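# Clip heat sinks onto two power modules

## Task

Secure each of the two heat sinks, already resting on their power modules, by snapping that module's spring clip fully shut; at the end both heat sinks must still sit on their studs and both modules must lie flat on the table.

## Robot and tools

Robot: two arms, left_arm and right_arm, each ending in a five-finger hand (right_arm a right hand, left_arm its mirror image). Calibrated bases in the scene frame: left_arm at (-0.064, +0.486, -0.001) m, right_arm at (-0.009, -0.441, 0) m, both almost unrotated about z. A post stands on the floor behind them. Loose objects may occasionally get nudged by something else.

Frame: every position, target and velocity uses the scene frame. Its origin is at table-top height, halfway between the nominal bases; +z is up, +x points out across the table, and left_arm is on the +y side (these are not image left and right). Offsets use the same axes, and a turn pivots about the arm's hand point.

Hand point: a point fixed to the palm, 0.15 m out from the wrist flange along the fingers and 0.05 m in front of the palm. Its +z runs along straight fingers, +y out of the palm, +x across the palm away from the thumb on the right hand (toward the thumb on the left hand). Straight fingers extend 0.06 to 0.07 m past it along +z, with their centre lines 0.06 m behind it along -y. A bracket on the little-finger side of the wrist can collide with things. With fingers horizontal, the wrist may sit lower than the hand point and meet the table first.

A row (28 numbers, each in [-1, 1]), used by execute_actions and move: left_arm dx, dy, dz, rx, ry, rz; left hand little, ring, middle, index, thumb_bend, thumb_turn, force_limit, speed; then the same 14 for right_arm. Pose numbers are offsets, not poses: 1.0 equals 0.6 m of travel or 180 degrees; rx, ry, rz form a single rotation vector. They count from the arm's Hand target. All six at 0 asks nothing new of that arm. Finger numbers: -1 straight, +1 curled; thumb_bend -1 straight, +1 bent; thumb_turn -1 beside the palm, +1 opposite the fingers. These are target positions, not offsets. force_limit maps -1..+1 to about 0..10 N at the fingertip (0..15 N for both thumb motors). speed rises from near zero at -1 to full at +0.48 and above. No value means 'unchanged': to keep a hand as it is, resend the eight hand numbers from the last row actually run for it; if none has run yet, send hand_measured followed by hand_force_limit and hand_speed. For a soft grip close with speed -0.94 or less.

execute_actions(actions, cameras): actions is a list of actions; each action is a table of up to 15 rows, one per 1/30 s step, and a short table repeats its final row until step 15. Within one action every row counts from the Hand target at that action's start; the next action starts from the new Hand target, so repeating an offset keeps moving. Per step the commanded orientation is clipped to 32 degrees from the measured one. cameras: list of names, ["all"] or []; an unknown name invalidates the call.

move(target, speed, blend, stop_force, zero, blocking, cameras): straight-line paths. target is one row or a list of up to 15 rows; every row's offsets count from the same starting Hand targets, not from the preceding row. speed: m/s, 0.002 to 3.6, default 0.25 (turns at twice that in rad/s), one value or one per target. blend: corner rounding in m, default 0 (stop at each). stop_force: 3 to 120 N, one value for both arms; an arm's path ends when its wrist sensor feels that much push against the motion, and it backs off to just before the push. Use it slowly (about 0.005 m/s) for touching down; it is unreliable while the hand turns, and a list with it must keep identical hand numbers. zero (only with stop_force, default true) re-zeroes the sensor before moving. blocking=false returns early and cannot be combined with stop_force. Paths do not avoid obstacles or the other arm and cap at 10 s. The result adds a move: line, e.g. done, off_target, moving, held, fault, plus limits such as paced or held.

wait(seconds 0 to 3600, cameras) lets time pass. stop(cameras) brakes a running move. zoom_image(camera, region [x0, y0, x1, y1] pixels, at most 504 by 504) enlarges part of the newest image from that camera. show_instructions() shows the reference pages. zero_wrist_force(arm: left_arm or right_arm) resets that sensor. finished_scene(scene=1) ends the scene for good.

Cameras: cam_head_left, cam_head_right, cam_high, cam_low (504x504), cam_left_wrist, cam_right_wrist (672x504).

Results: end_effector_position (m), end_effector_quat_wxyz, velocities, Hand target (the last clipped commanded pose; the next offsets count from it, and the hand often rests a little short, so send the remaining gap). hand_measured, hand_stopped_by (moving, target, force, stalled, fault) and hand_load_n list six values in motor order; a load near 0 means a grip was lost. Wrist force and torque come in the end effector's own axes; joint torques are raw drive outputs. Printed poses may be off by a few cm.

Avoid: knocking anything off the table, dropping parts even slightly, releasing moving parts, fast impacts, and pushing past a firm contact (arms are stiff). About 150 N external force, or wrist torque near 24.3 N m, stops the arm for 10 s. Do not press one hand against the other or close a hand on the other's fingers. Long holds or stretched poses heat motors (MOTOR HOT at 70 °C, brakes at 85 °C). If a path would bring a wrist near its arm's first-joint axis the move is refused; route around the base.

Each tool is called after "Emit:" as a command line: name --argument value for each argument, lists and objects as JSON in quotes; but a table of rows of numbers goes row by row, as --pt "numbers of a row", without its own name.

Reference images:

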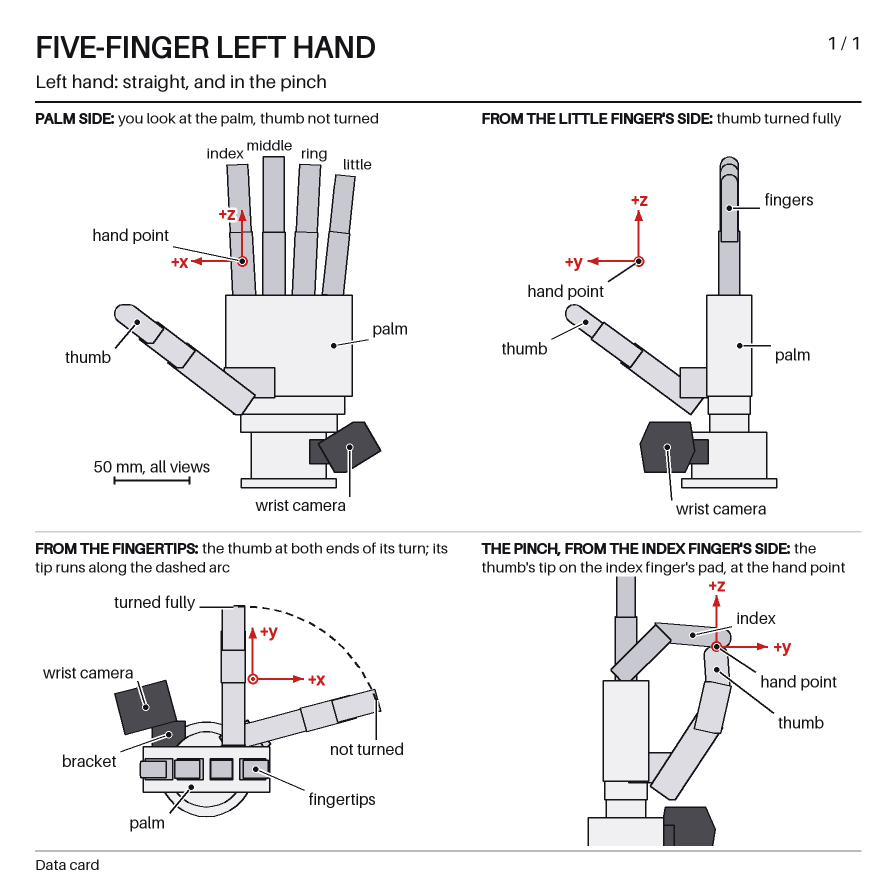

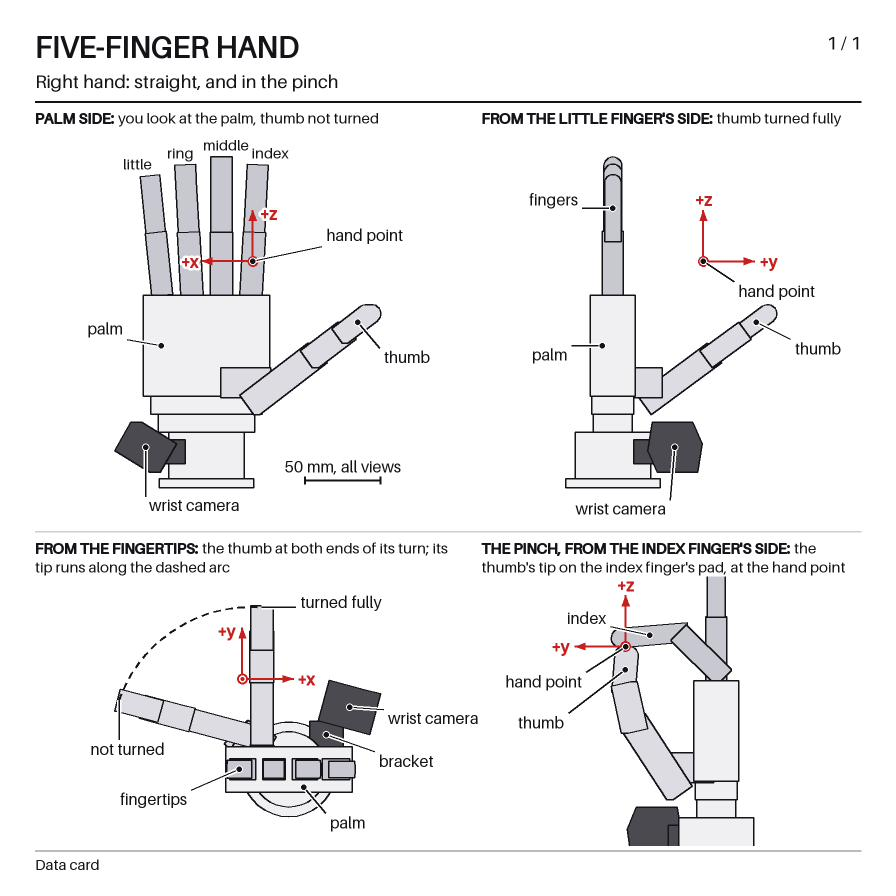

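## Session

Emit:
execute_actions --actions '[]'

Scene clock: 0.00 s.
left_arm: end_effector_position=(+0.1094, +0.3181, +0.1169) hand_measured=(-1.000, -1.000, -1.000, -1.000, -1.000, -1.000) hand_load_n=(+0.0, +0.0, +0.0, +0.0, +0.0, +0.0) hand_stopped_by=(target, target, target, target, target, target) hand_force_limit=0.00 hand_speed=-0.80 end_effector_quat_wxyz=(-0.002, +0.707, -0.645, -0.290) | right_arm: end_effector_position=(+0.4568, -0.1187, +0.1935) hand_measured=(-1.000, -1.000, -1.000, -1.000, -1.000, -1.000) hand_load_n=(+0.0, +0.0, +0.0, +0.0, +0.0, +0.0) hand_stopped_by=(target, target, target, target, target, target) hand_force_limit=0.00 hand_speed=-0.80 end_effector_quat_wxyz=(-0.081, +0.342, +0.911, -0.216)
Joint positions: left_arm=[2.871 -2.025 -1.909 1.83 -1.836 2.721] | right_arm=[0.471 -0.77 0.913 1.863 1.743 -0.355]
Joint velocities: within noise
Joint torques (N m): no reading
Wrist force (N): no reading
Wrist torque (N m): no reading
Wrist force, peak (N): no reading
Hand target: left_arm +0.1094, +0.3181, +0.1169; -0.002, +0.707, -0.645, -0.290 | right_arm +0.4568, -0.1187, +0.1935; -0.081, +0.342, +0.911, -0.216

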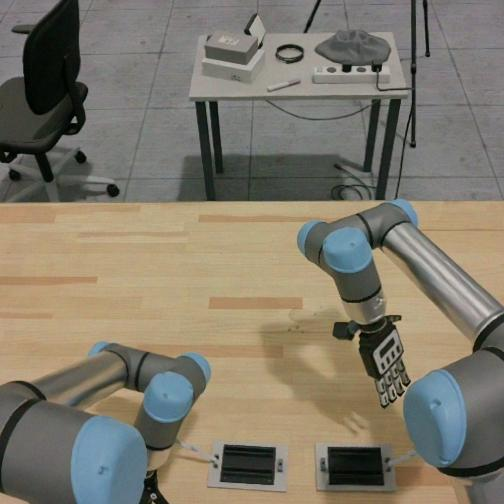

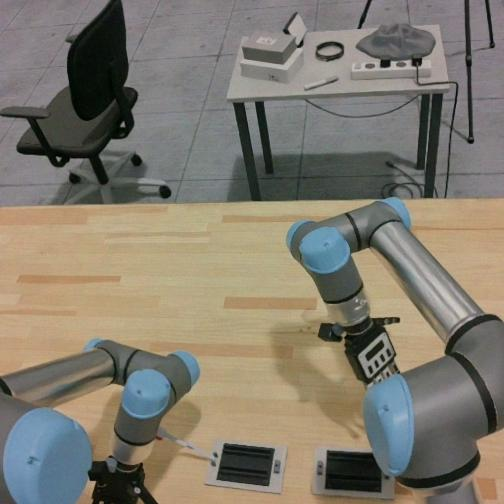

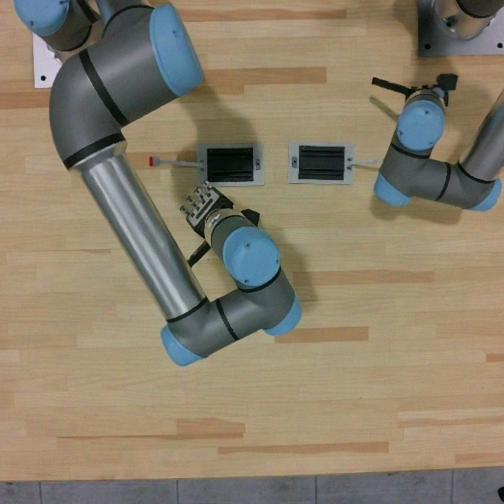

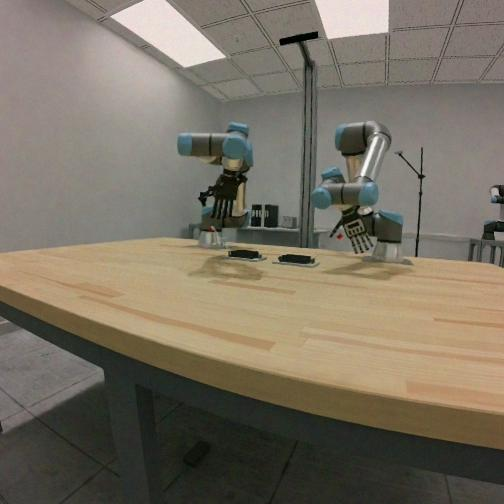

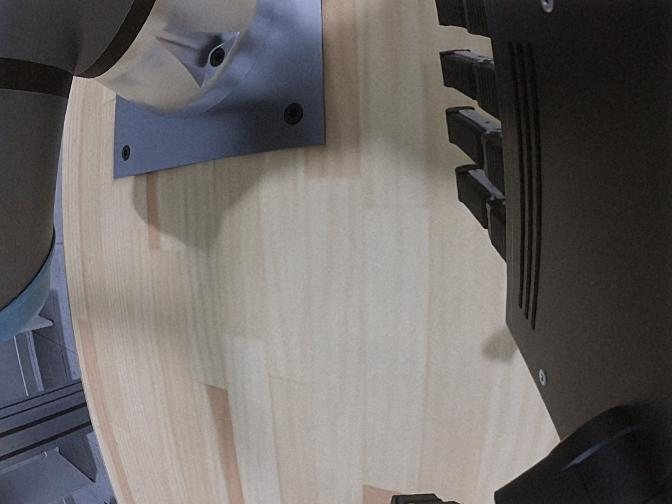

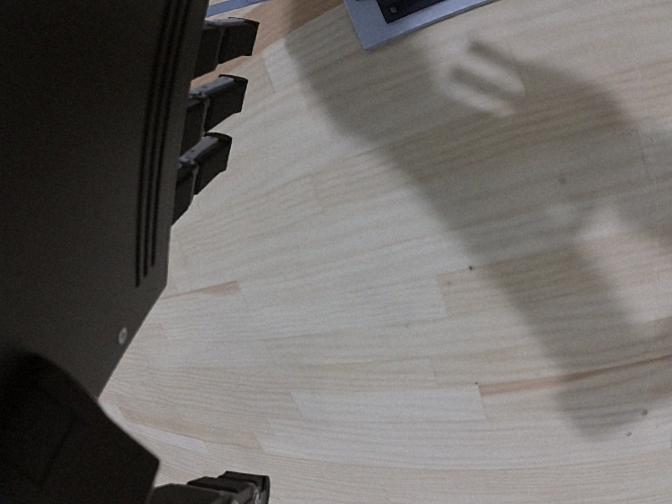

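Emit:
zoom_image --camera "cam_high" --region '[130, 110, 290, 220]'

Emit:
zoom_image --camera "cam_high" --region '[270, 110, 400, 220]'

Emit:
zoom_image --camera "cam_head_left" --region '[140, 420, 300, 504]'

Emit:
zoom_image --camera "cam_head_left" --region '[300, 420, 440, 504]'

Emit:
zoom_image --camera "cam_low" --region '[200, 200, 340, 290]'

Scaled by 3.150 from the camera's image (finer frame: 720x720).

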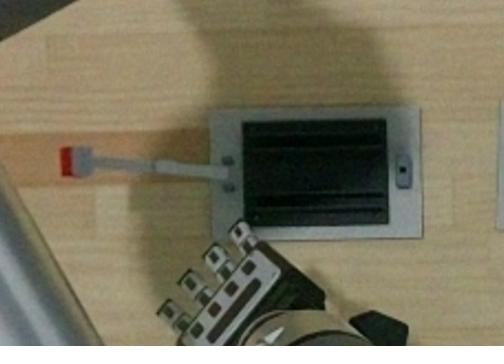

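Scaled by 3.877 from the camera's image (finer frame: 720x720).

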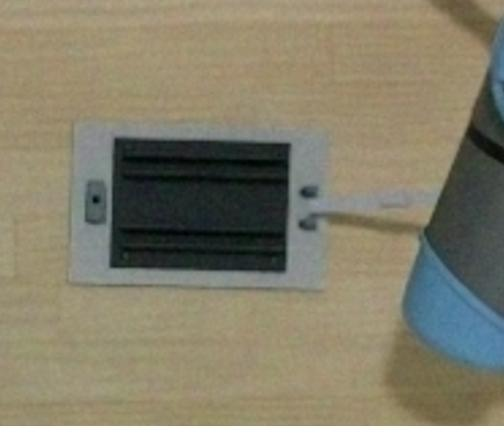

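Scaled by 3.150 from the camera's image (finer frame: 720x720).

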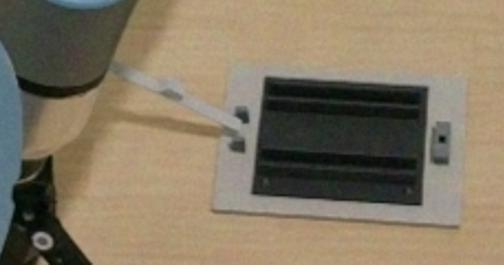

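Scaled by 3.600 from the camera's image (finer frame: 720x720).

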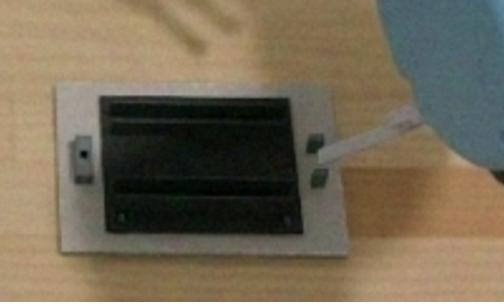

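Scaled by 3.600 from the camera's image (finer frame: 720x720).

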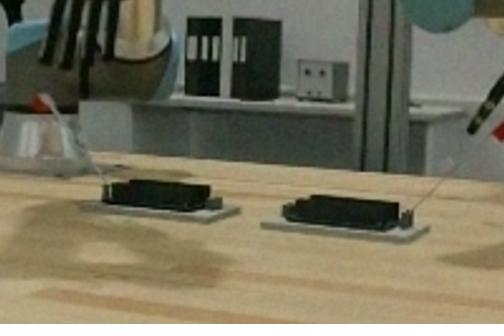

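Emit:
move --pt "0 0 0.3 0 0 0 -1 -1 -1 -1 -1 -1 0 -0.8 0 0 0.25 0 0 0 -1 -1 -1 -1 -1 -1 0 -0.8" --pt "0.2 0.25 0.35 -0.0014 -0.205 0.456 -1 -1 -1 -1 -1 -1 0 -0.8 -0.228 -0.352 0.25 0.1418 -0.0531 0.2245 -1 -1 -1 -1 -1 -1 0 -0.8" --blend 0.05 --cameras '["all"]'

Scene clock: 36.67 s.
left_arm: end_effector_position=(+0.2294, +0.4681, +0.3269) hand_measured=(-1.000, -1.000, -1.000, -1.000, -1.000, -1.000) hand_load_n=(+0.0, +0.0, +0.0, +0.0, +0.0, +0.0) hand_stopped_by=(target, target, target, target, target, target) hand_force_limit=0.00 hand_speed=-0.80 end_effector_quat_wxyz=(+0.000, +1.000, +0.000, -0.001) | right_arm: end_effector_position=(+0.3201, -0.3298, +0.3435) hand_measured=(-1.000, -1.000, -1.000, -1.000, -1.000, -1.000) hand_load_n=(+0.0, +0.0, +0.0, +0.0, +0.0, +0.0) hand_stopped_by=(target, target, target, target, target, target) hand_force_limit=0.00 hand_speed=-0.80 end_effector_quat_wxyz=(-0.001, +0.000, +1.000, +0.000)
Joint positions: left_arm=[3.812 -1.424 -1.732 1.583 -1.571 2.256] | right_arm=[-0.274 -1.619 1.601 1.59 1.572 -1.857]
Joint torques (N m): left_arm=[12.14 16.89 7.73 -0.64 2.49 -1.59] | right_arm=[-8.49 -30.35 -6.49 0.28 -1.79 -2.68]
Wrist force (N): left_arm=[-0.2 1.1 0.1] | right_arm=[-0.8 -0.9 0.2]
Wrist torque (N m): left_arm=[0.22 0.05 0.15] | right_arm=[-0.08 0.11 0.03]
Wrist force, peak (N): left_arm=[-0.6 1.2 -0.2] | right_arm=[-1.1 -1.5 0.1]
Hand target: left_arm +0.2294, +0.4681, +0.3269; +0.000, +1.000, +0.000, -0.001 | right_arm +0.3200, -0.3299, +0.3435; -0.001, +0.000, +1.000, +0.000
Off the commanded pose: left_arm 0.000 m, 0 deg | right_arm 0.000 m, 0 deg.
move: done

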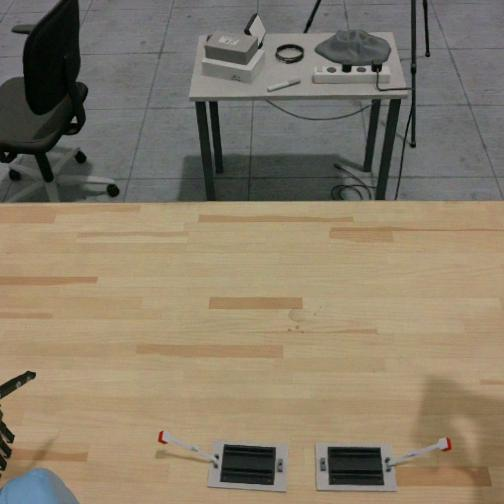

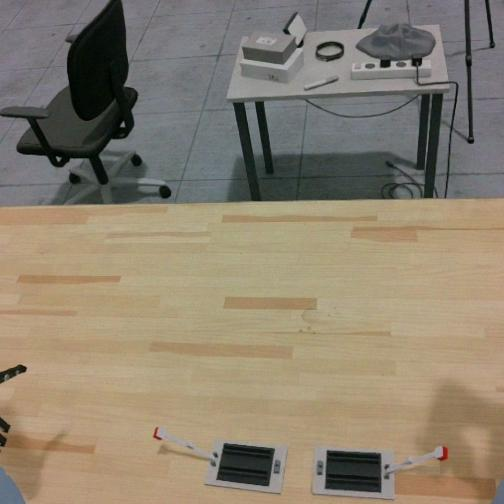

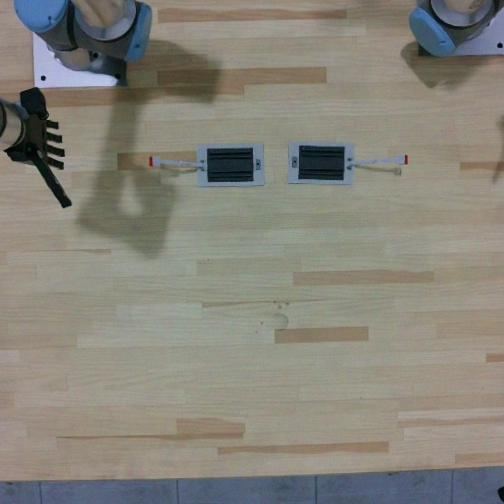

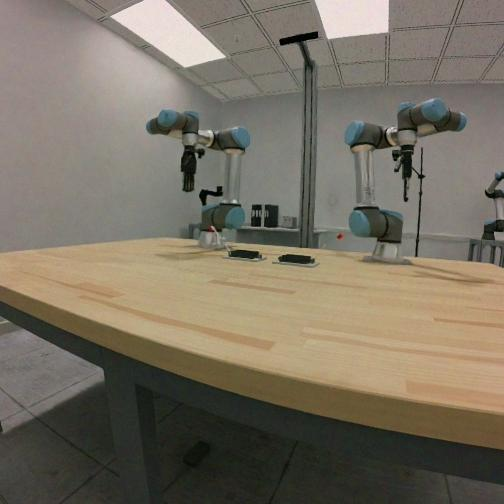

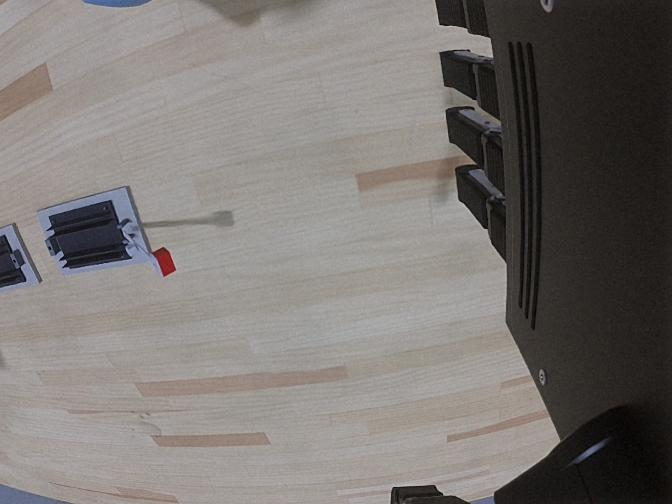

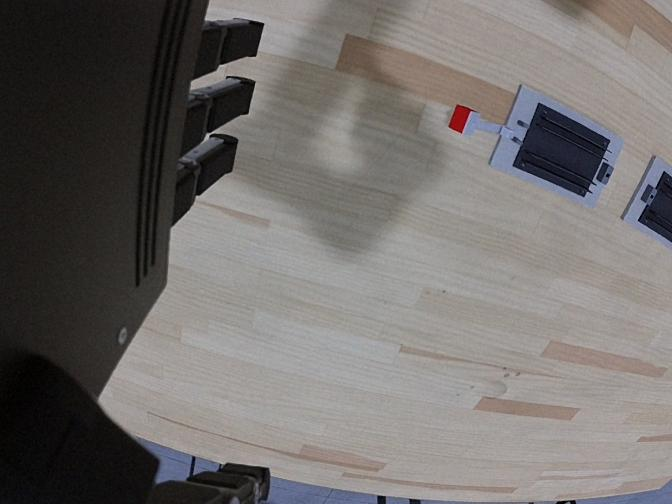

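Emit:
zoom_image --camera "cam_right_wrist" --region '[430, 60, 672, 240]'

Emit:
zoom_image --camera "cam_left_wrist" --region '[0, 150, 260, 310]'

Emit:
zoom_image --camera "cam_high" --region '[140, 120, 280, 210]'

Emit:
zoom_image --camera "cam_high" --region '[280, 120, 420, 210]'

Emit:
zoom_image --camera "cam_low" --region '[190, 210, 360, 290]'

Emit:
zoom_image --camera "cam_head_left" --region '[150, 420, 300, 504]'

Emit:
zoom_image --camera "cam_head_right" --region '[300, 420, 460, 504]'

Scaled by 2.083 from the camera's image (finer frame: 960x720).

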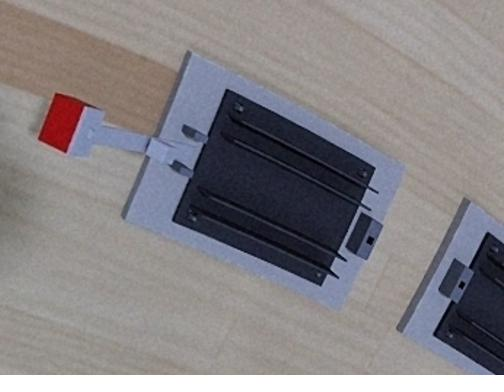

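Scaled by 1.938 from the camera's image (finer frame: 960x720).

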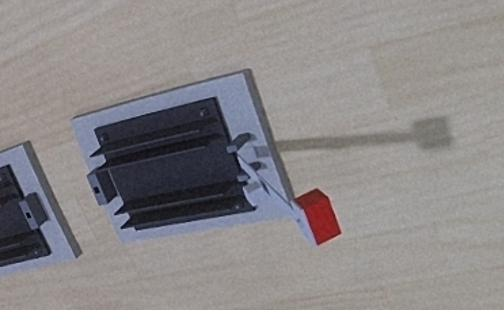

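Scaled by 3.600 from the camera's image (finer frame: 720x720).

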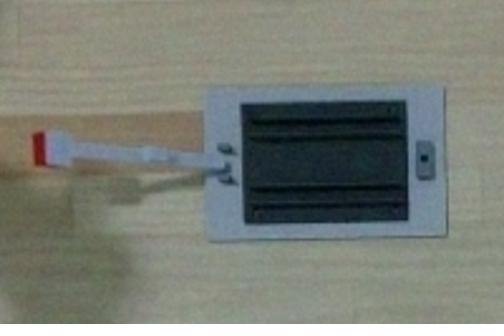

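Scaled by 3.600 from the camera's image (finer frame: 720x720).

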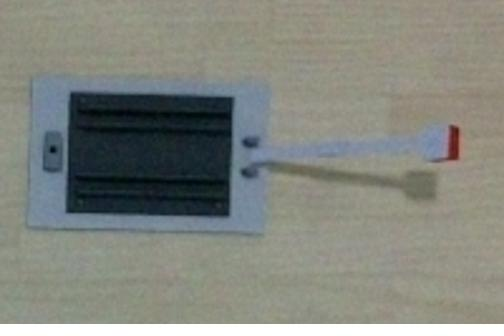

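Scaled by 2.965 from the camera's image (finer frame: 720x720).

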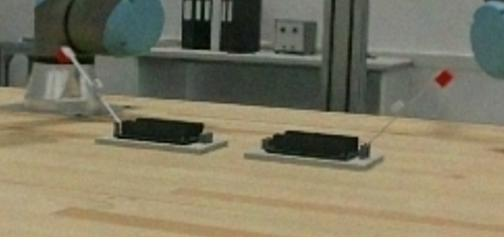

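Scaled by 3.360 from the camera's image (finer frame: 720x720).

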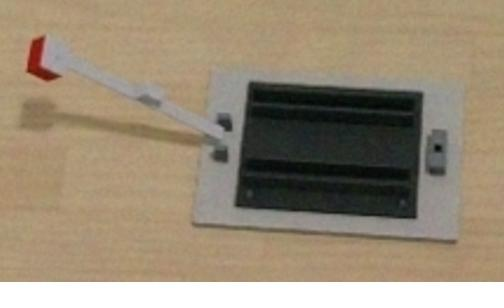

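Scaled by 3.150 from the camera's image (finer frame: 720x720).

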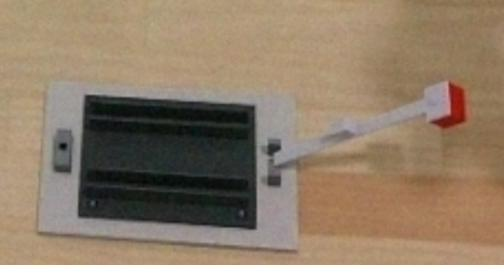

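Emit:
move --target '[0.118,-0.03,-0.2,0,0,0,-1,-1,-1,-1,-1,-1,0,-0.8,-0.033,0,-0.2,0,0,0,-1,-1,-1,-1,-1,-1,0,-0.8]' --cameras '["all"]'

Scene clock: 52.37 s.
left_arm: end_effector_position=(+0.3001, +0.4501, +0.2071) hand_measured=(-1.000, -1.000, -1.000, -1.000, -1.000, -1.000) hand_load_n=(+0.0, +0.0, +0.0, +0.0, +0.0, +0.0) hand_stopped_by=(target, target, target, target, target, target) hand_force_limit=0.00 hand_speed=-0.80 end_effector_quat_wxyz=(+0.000, +1.000, +0.000, -0.001) | right_arm: end_effector_position=(+0.3002, -0.3299, +0.2237) hand_measured=(-1.000, -1.000, -1.000, -1.000, -1.000, -1.000) hand_load_n=(+0.0, +0.0, +0.5, +0.0, +0.0, +0.0) hand_stopped_by=(target, target, target, target, target, target) hand_force_limit=0.00 hand_speed=-0.80 end_effector_quat_wxyz=(-0.001, +0.000, +1.000, +0.000)
Joint positions: left_arm=[3.61 -1.654 -1.821 1.903 -1.571 2.054] | right_arm=[-0.297 -1.632 1.922 1.281 1.572 -1.88]
Joint torques (N m): left_arm=[-13.05 11.18 24.81 -0.71 -2.13 -1.47] | right_arm=[-8.46 -3.09 -3.81 0.1 -1.93 -2.43]
Wrist force (N): left_arm=[-0.2 1.0 0.0] | right_arm=[-1.1 -0.5 0.1]
Wrist torque (N m): left_arm=[0.21 0.04 0.17] | right_arm=[-0.03 0.18 0.04]
Wrist force, peak (N): left_arm=[0.0 1.5 0.9] | right_arm=[-1.2 -0.9 0.6]
Hand target: left_arm +0.3002, +0.4501, +0.2069; +0.000, +1.000, +0.000, -0.001 | right_arm +0.3002, -0.3299, +0.2235; -0.001, +0.000, +1.000, +0.000
Off the commanded pose: left_arm 0.000 m, 0 deg | right_arm 0.000 m, 0 deg.
move: done

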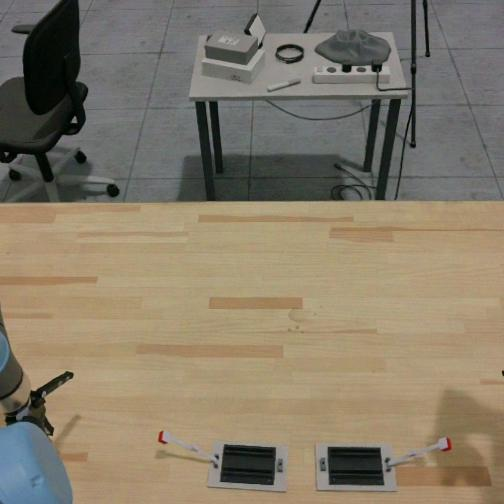

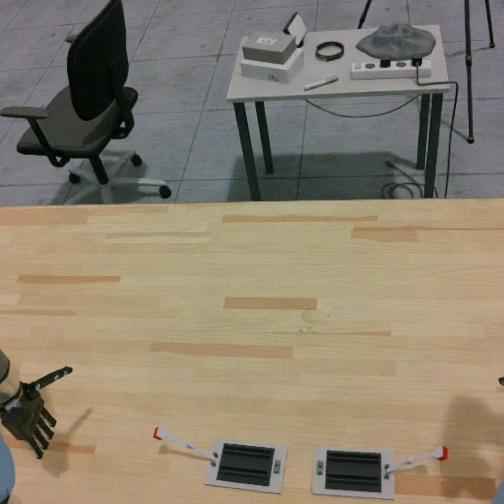

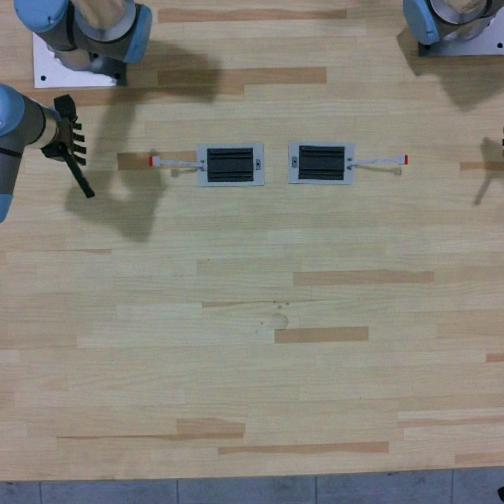

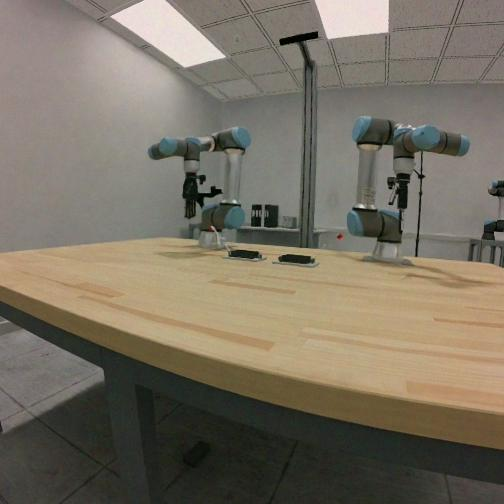

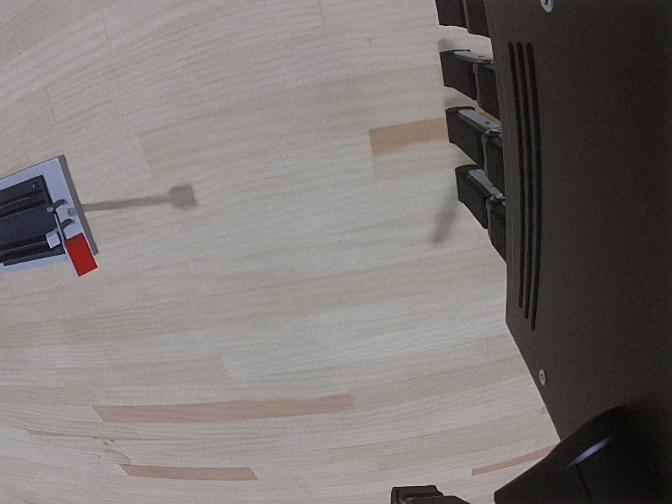

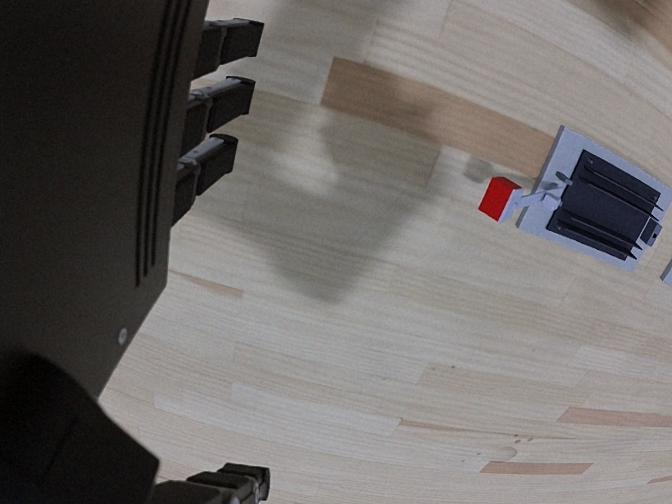

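Emit:
zoom_image --camera "cam_right_wrist" --region '[450, 100, 672, 300]'

Emit:
zoom_image --camera "cam_left_wrist" --region '[0, 130, 220, 300]'

Emit:
zoom_image --camera "cam_high" --region '[30, 80, 120, 210]'

Scaled by 2.270 from the camera's image (finer frame: 960x720).

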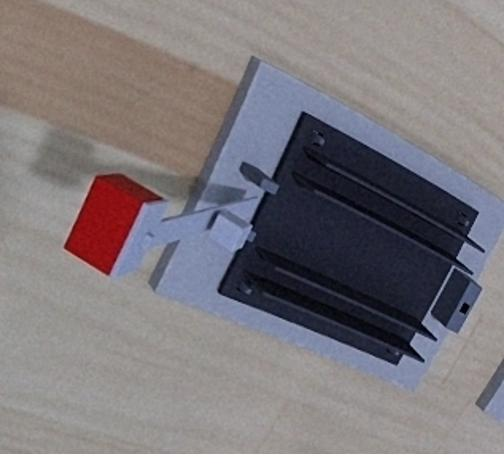

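Scaled by 2.291 from the camera's image (finer frame: 960x720).

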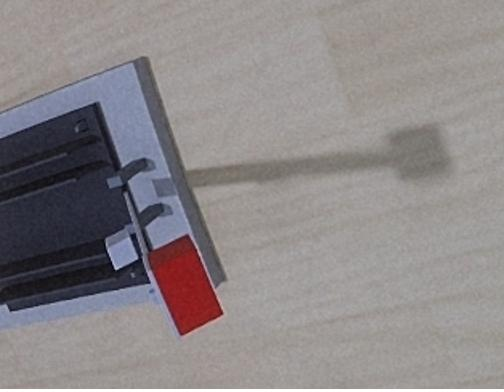

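Scaled by 3.877 from the camera's image (finer frame: 720x720).

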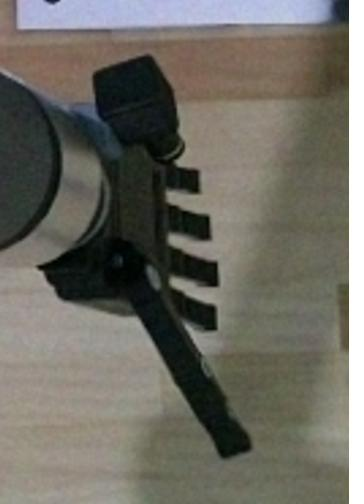

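Emit:
move --target '[0.0233,-0.2383,-0.045,0,0,0,-1,-1,-1,-1,-1,-1,0,-0.8,0.0233,0.133,-0.0725,0,0,0,-1,-1,-1,-1,-1,-1,0,-0.8]' --cameras '["all"]' --speed 0.15

Emit:
zoom_image --camera "cam_high" --region '[100, 100, 240, 220]'

Emit:
zoom_image --camera "cam_high" --region '[320, 100, 460, 220]'

Emit:
zoom_image --camera "cam_head_left" --region '[80, 370, 300, 504]'

Emit:
zoom_image --camera "cam_head_right" --region '[300, 370, 500, 504]'

Emit:
zoom_image --camera "cam_low" --region '[180, 180, 380, 290]'

Scene clock: 97.53 s.
left_arm: end_effector_position=(+0.3141, +0.3072, +0.1800) hand_measured=(-1.000, -1.000, -1.000, -1.000, -1.000, -1.000) hand_load_n=(+0.0, +0.0, +0.0, +0.0, +0.0, +0.0) hand_stopped_by=(target, target, target, target, target, target) hand_force_limit=0.00 hand_speed=-0.80 end_effector_quat_wxyz=(+0.000, +1.000, +0.000, -0.001) | right_arm: end_effector_position=(+0.3142, -0.2501, +0.1800) hand_measured=(-1.000, -1.000, -1.000, -1.000, -1.000, -1.000) hand_load_n=(+0.0, +0.0, +0.0, +0.0, -0.5, +0.0) hand_stopped_by=(target, target, target, target, target, target) hand_force_limit=0.00 hand_speed=-0.80 end_effector_quat_wxyz=(-0.001, +0.000, +1.000, +0.000)
Joint positions: left_arm=[3.17 -1.758 -1.775 1.961 -1.57 1.613] | right_arm=[0.003 -1.497 1.905 1.164 1.571 -1.58]
Joint torques (N m): left_arm=[-11.07 18.11 22.67 -0.67 -2.1 -1.33] | right_arm=[8.14 -9.66 -28.71 0.16 1.81 2.54]
Wrist force (N): left_arm=[-0.3 0.9 0.3] | right_arm=[-1.1 -0.8 0.1]
Wrist torque (N m): left_arm=[0.17 0.07 0.18] | right_arm=[-0.06 0.16 -0.07]
Wrist force, peak (N): left_arm=[-0.2 1.9 0.5] | right_arm=[-1.5 -1.0 0.4]
Hand target: left_arm +0.3142, +0.3071, +0.1799; +0.000, +1.000, +0.000, -0.001 | right_arm +0.3142, -0.2501, +0.1800; -0.001, +0.000, +1.000, +0.000
Off the commanded pose: left_arm 0.000 m, 0 deg | right_arm 0.000 m, 0 deg.
move: done

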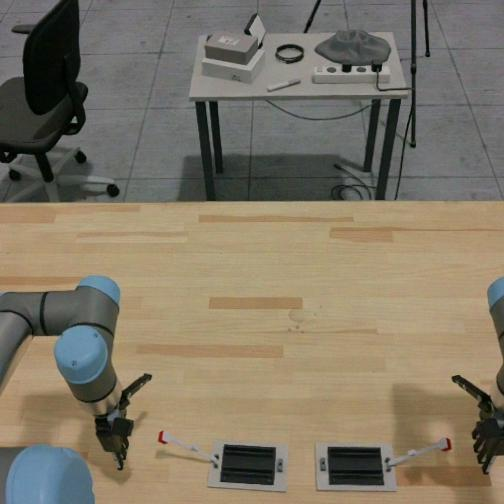

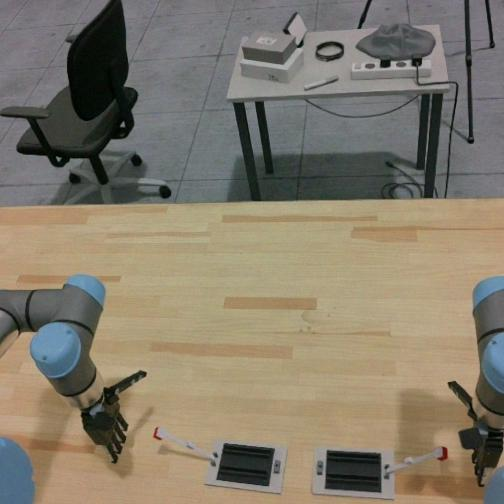

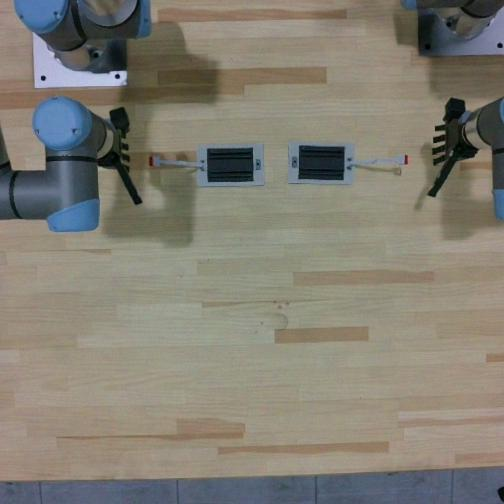

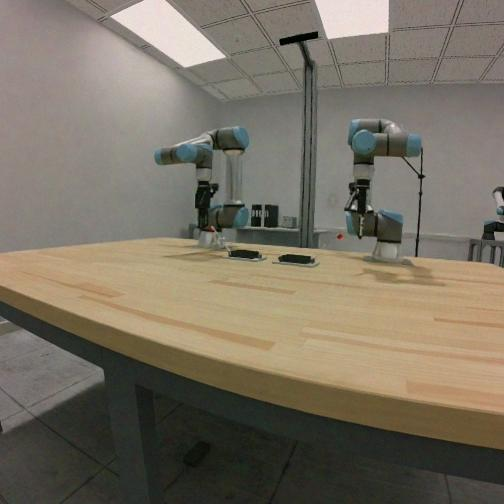

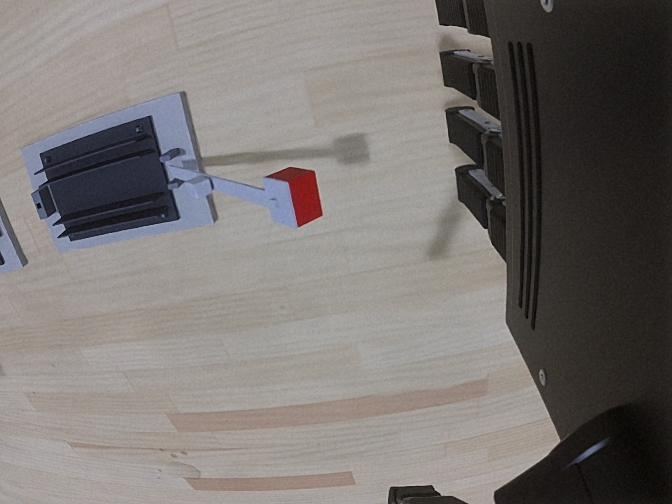

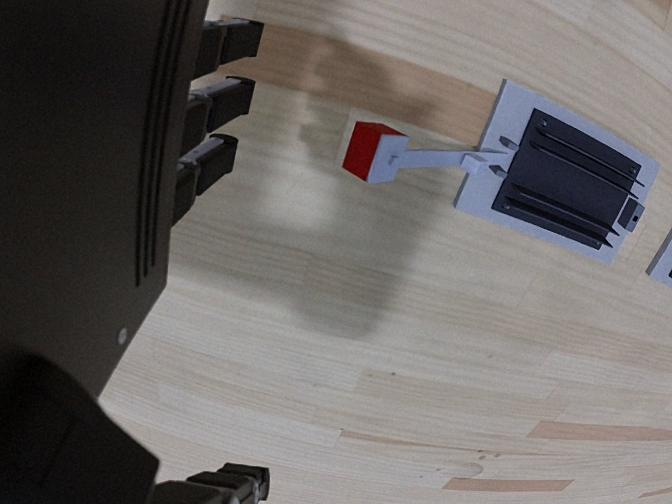

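Scaled by 3.600 from the camera's image (finer frame: 720x720).

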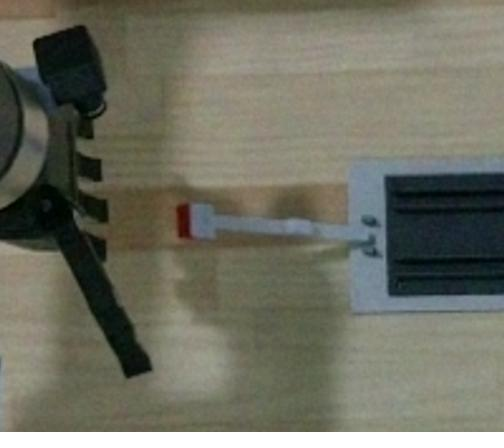

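Scaled by 3.600 from the camera's image (finer frame: 720x720).

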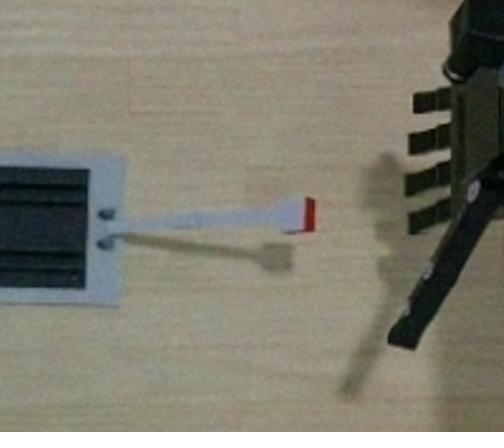

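Scaled by 2.291 from the camera's image (finer frame: 720x720).

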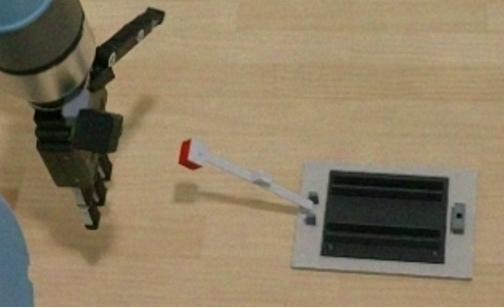

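Scaled by 2.520 from the camera's image (finer frame: 720x720).

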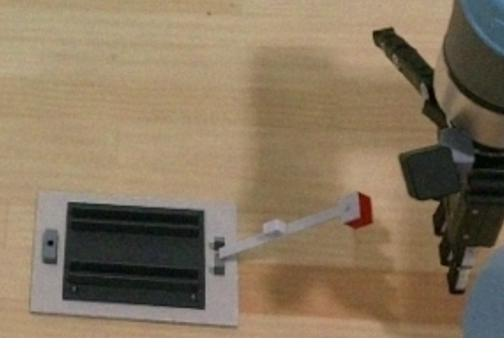

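Scaled by 2.520 from the camera's image (finer frame: 720x720).

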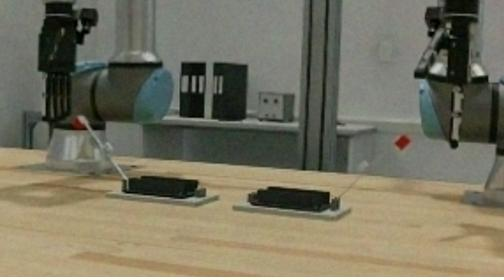

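Emit:
move --target '[0.0342,-0.0667,0,0,0,0,-1,-1,-1,-1,-1,-1,0,-0.8,0.0117,0.05,0,0,0,0,-1,-1,-1,-1,-1,-1,0,-0.8]' --cameras '["all"]' --speed 0.08

Emit:
zoom_image --camera "cam_high" --region '[100, 100, 240, 220]'

Emit:
zoom_image --camera "cam_high" --region '[320, 100, 460, 220]'

Emit:
zoom_image --camera "cam_low" --region '[180, 180, 380, 290]'

Scene clock: 105.63 s.
left_arm: end_effector_position=(+0.3346, +0.2672, +0.1799) hand_measured=(-1.000, -1.000, -1.000, -1.000, -1.000, -1.000) hand_load_n=(+0.0, +0.0, +0.0, +0.0, +0.0, +0.0) hand_stopped_by=(target, target, target, target, target, target) hand_force_limit=0.00 hand_speed=-0.80 end_effector_quat_wxyz=(+0.000, +1.000, +0.000, -0.001) | right_arm: end_effector_position=(+0.3212, -0.2202, +0.1800) hand_measured=(-1.000, -1.000, -1.000, -1.000, -1.000, -1.000) hand_load_n=(+0.0, +0.0, +0.0, +0.0, +0.0, +0.0) hand_stopped_by=(target, target, target, target, target, target) hand_force_limit=0.00 hand_speed=-0.80 end_effector_quat_wxyz=(-0.001, +0.000, +1.000, +0.000)
Joint positions: left_arm=[3.059 -1.837 -1.675 1.94 -1.57 1.503] | right_arm=[0.101 -1.449 1.851 1.169 1.571 -1.482]
Joint torques (N m): left_arm=[-11.9 20.36 26.08 -3.82 -2.06 -1.21] | right_arm=[9.37 -11.31 -29.27 4.56 1.76 2.7]
Wrist force (N): left_arm=[-0.3 1.1 0.1] | right_arm=[-1.4 -0.9 0.8]
Wrist torque (N m): left_arm=[0.22 0.07 0.16] | right_arm=[-0.11 0.17 -0.09]
Wrist force, peak (N): left_arm=[-0.3 1.7 0.1] | right_arm=[-1.2 -1.6 0.3]
Hand target: left_arm +0.3347, +0.2671, +0.1799; +0.000, +1.000, +0.000, -0.001 | right_arm +0.3212, -0.2201, +0.1800; -0.001, +0.000, +1.000, +0.000
Off the commanded pose: left_arm 0.000 m, 0 deg | right_arm 0.000 m, 0 deg.
move: done

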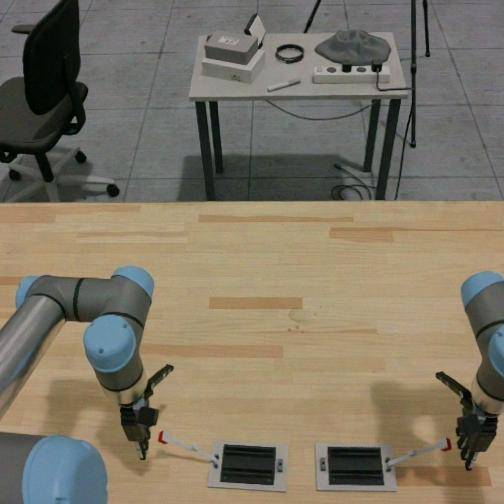

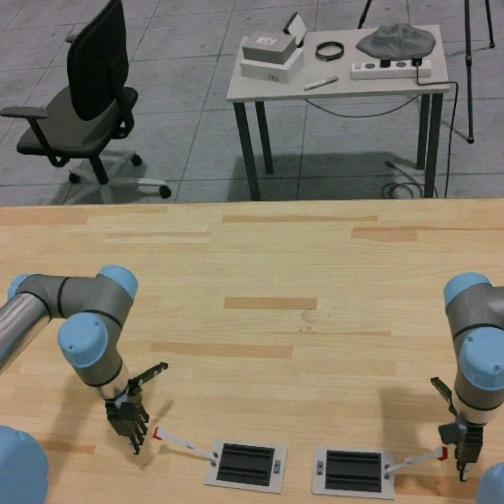

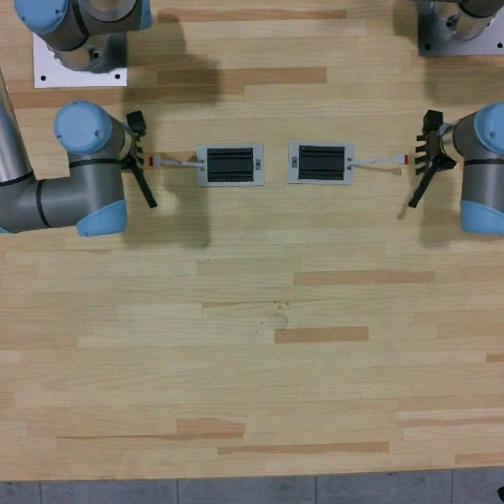

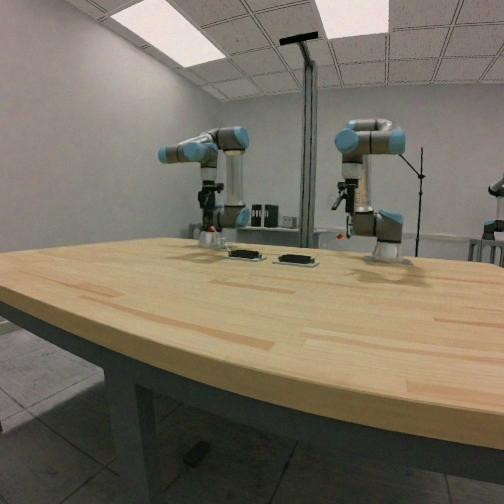

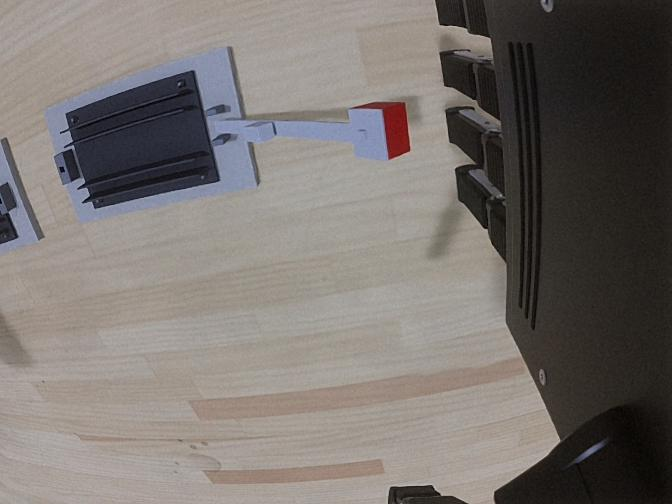

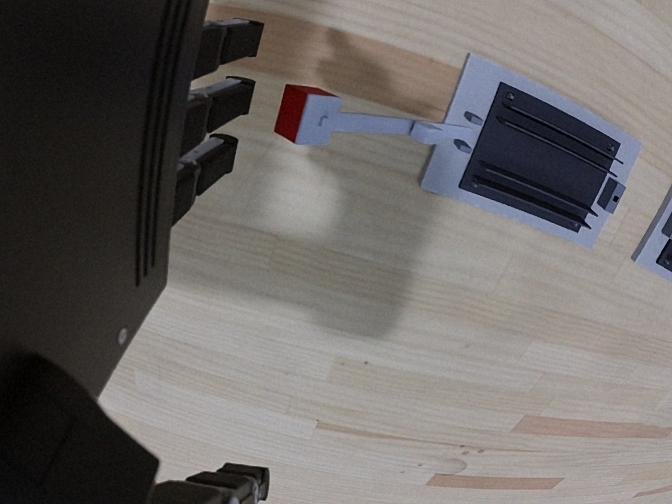

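Scaled by 3.600 from the camera's image (finer frame: 720x720).

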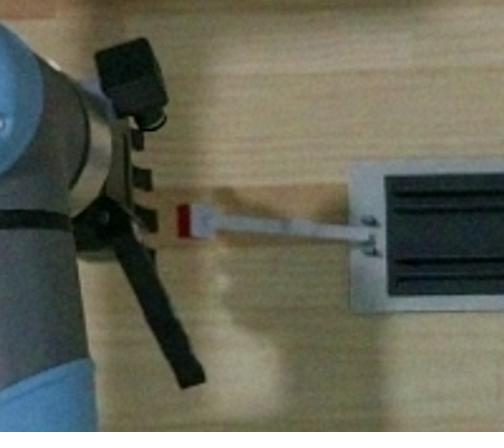

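Scaled by 3.600 from the camera's image (finer frame: 720x720).

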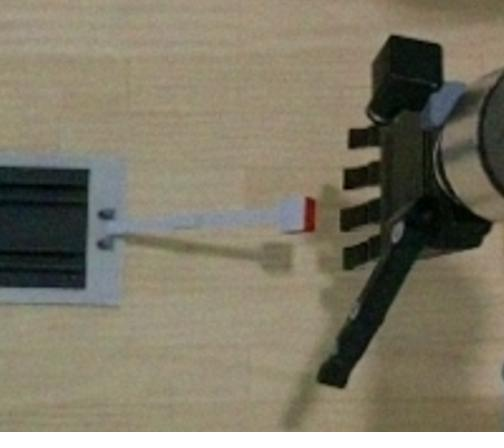

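Scaled by 2.520 from the camera's image (finer frame: 720x720).

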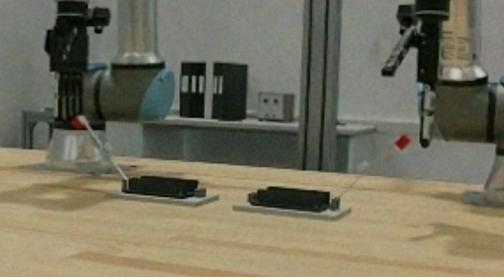

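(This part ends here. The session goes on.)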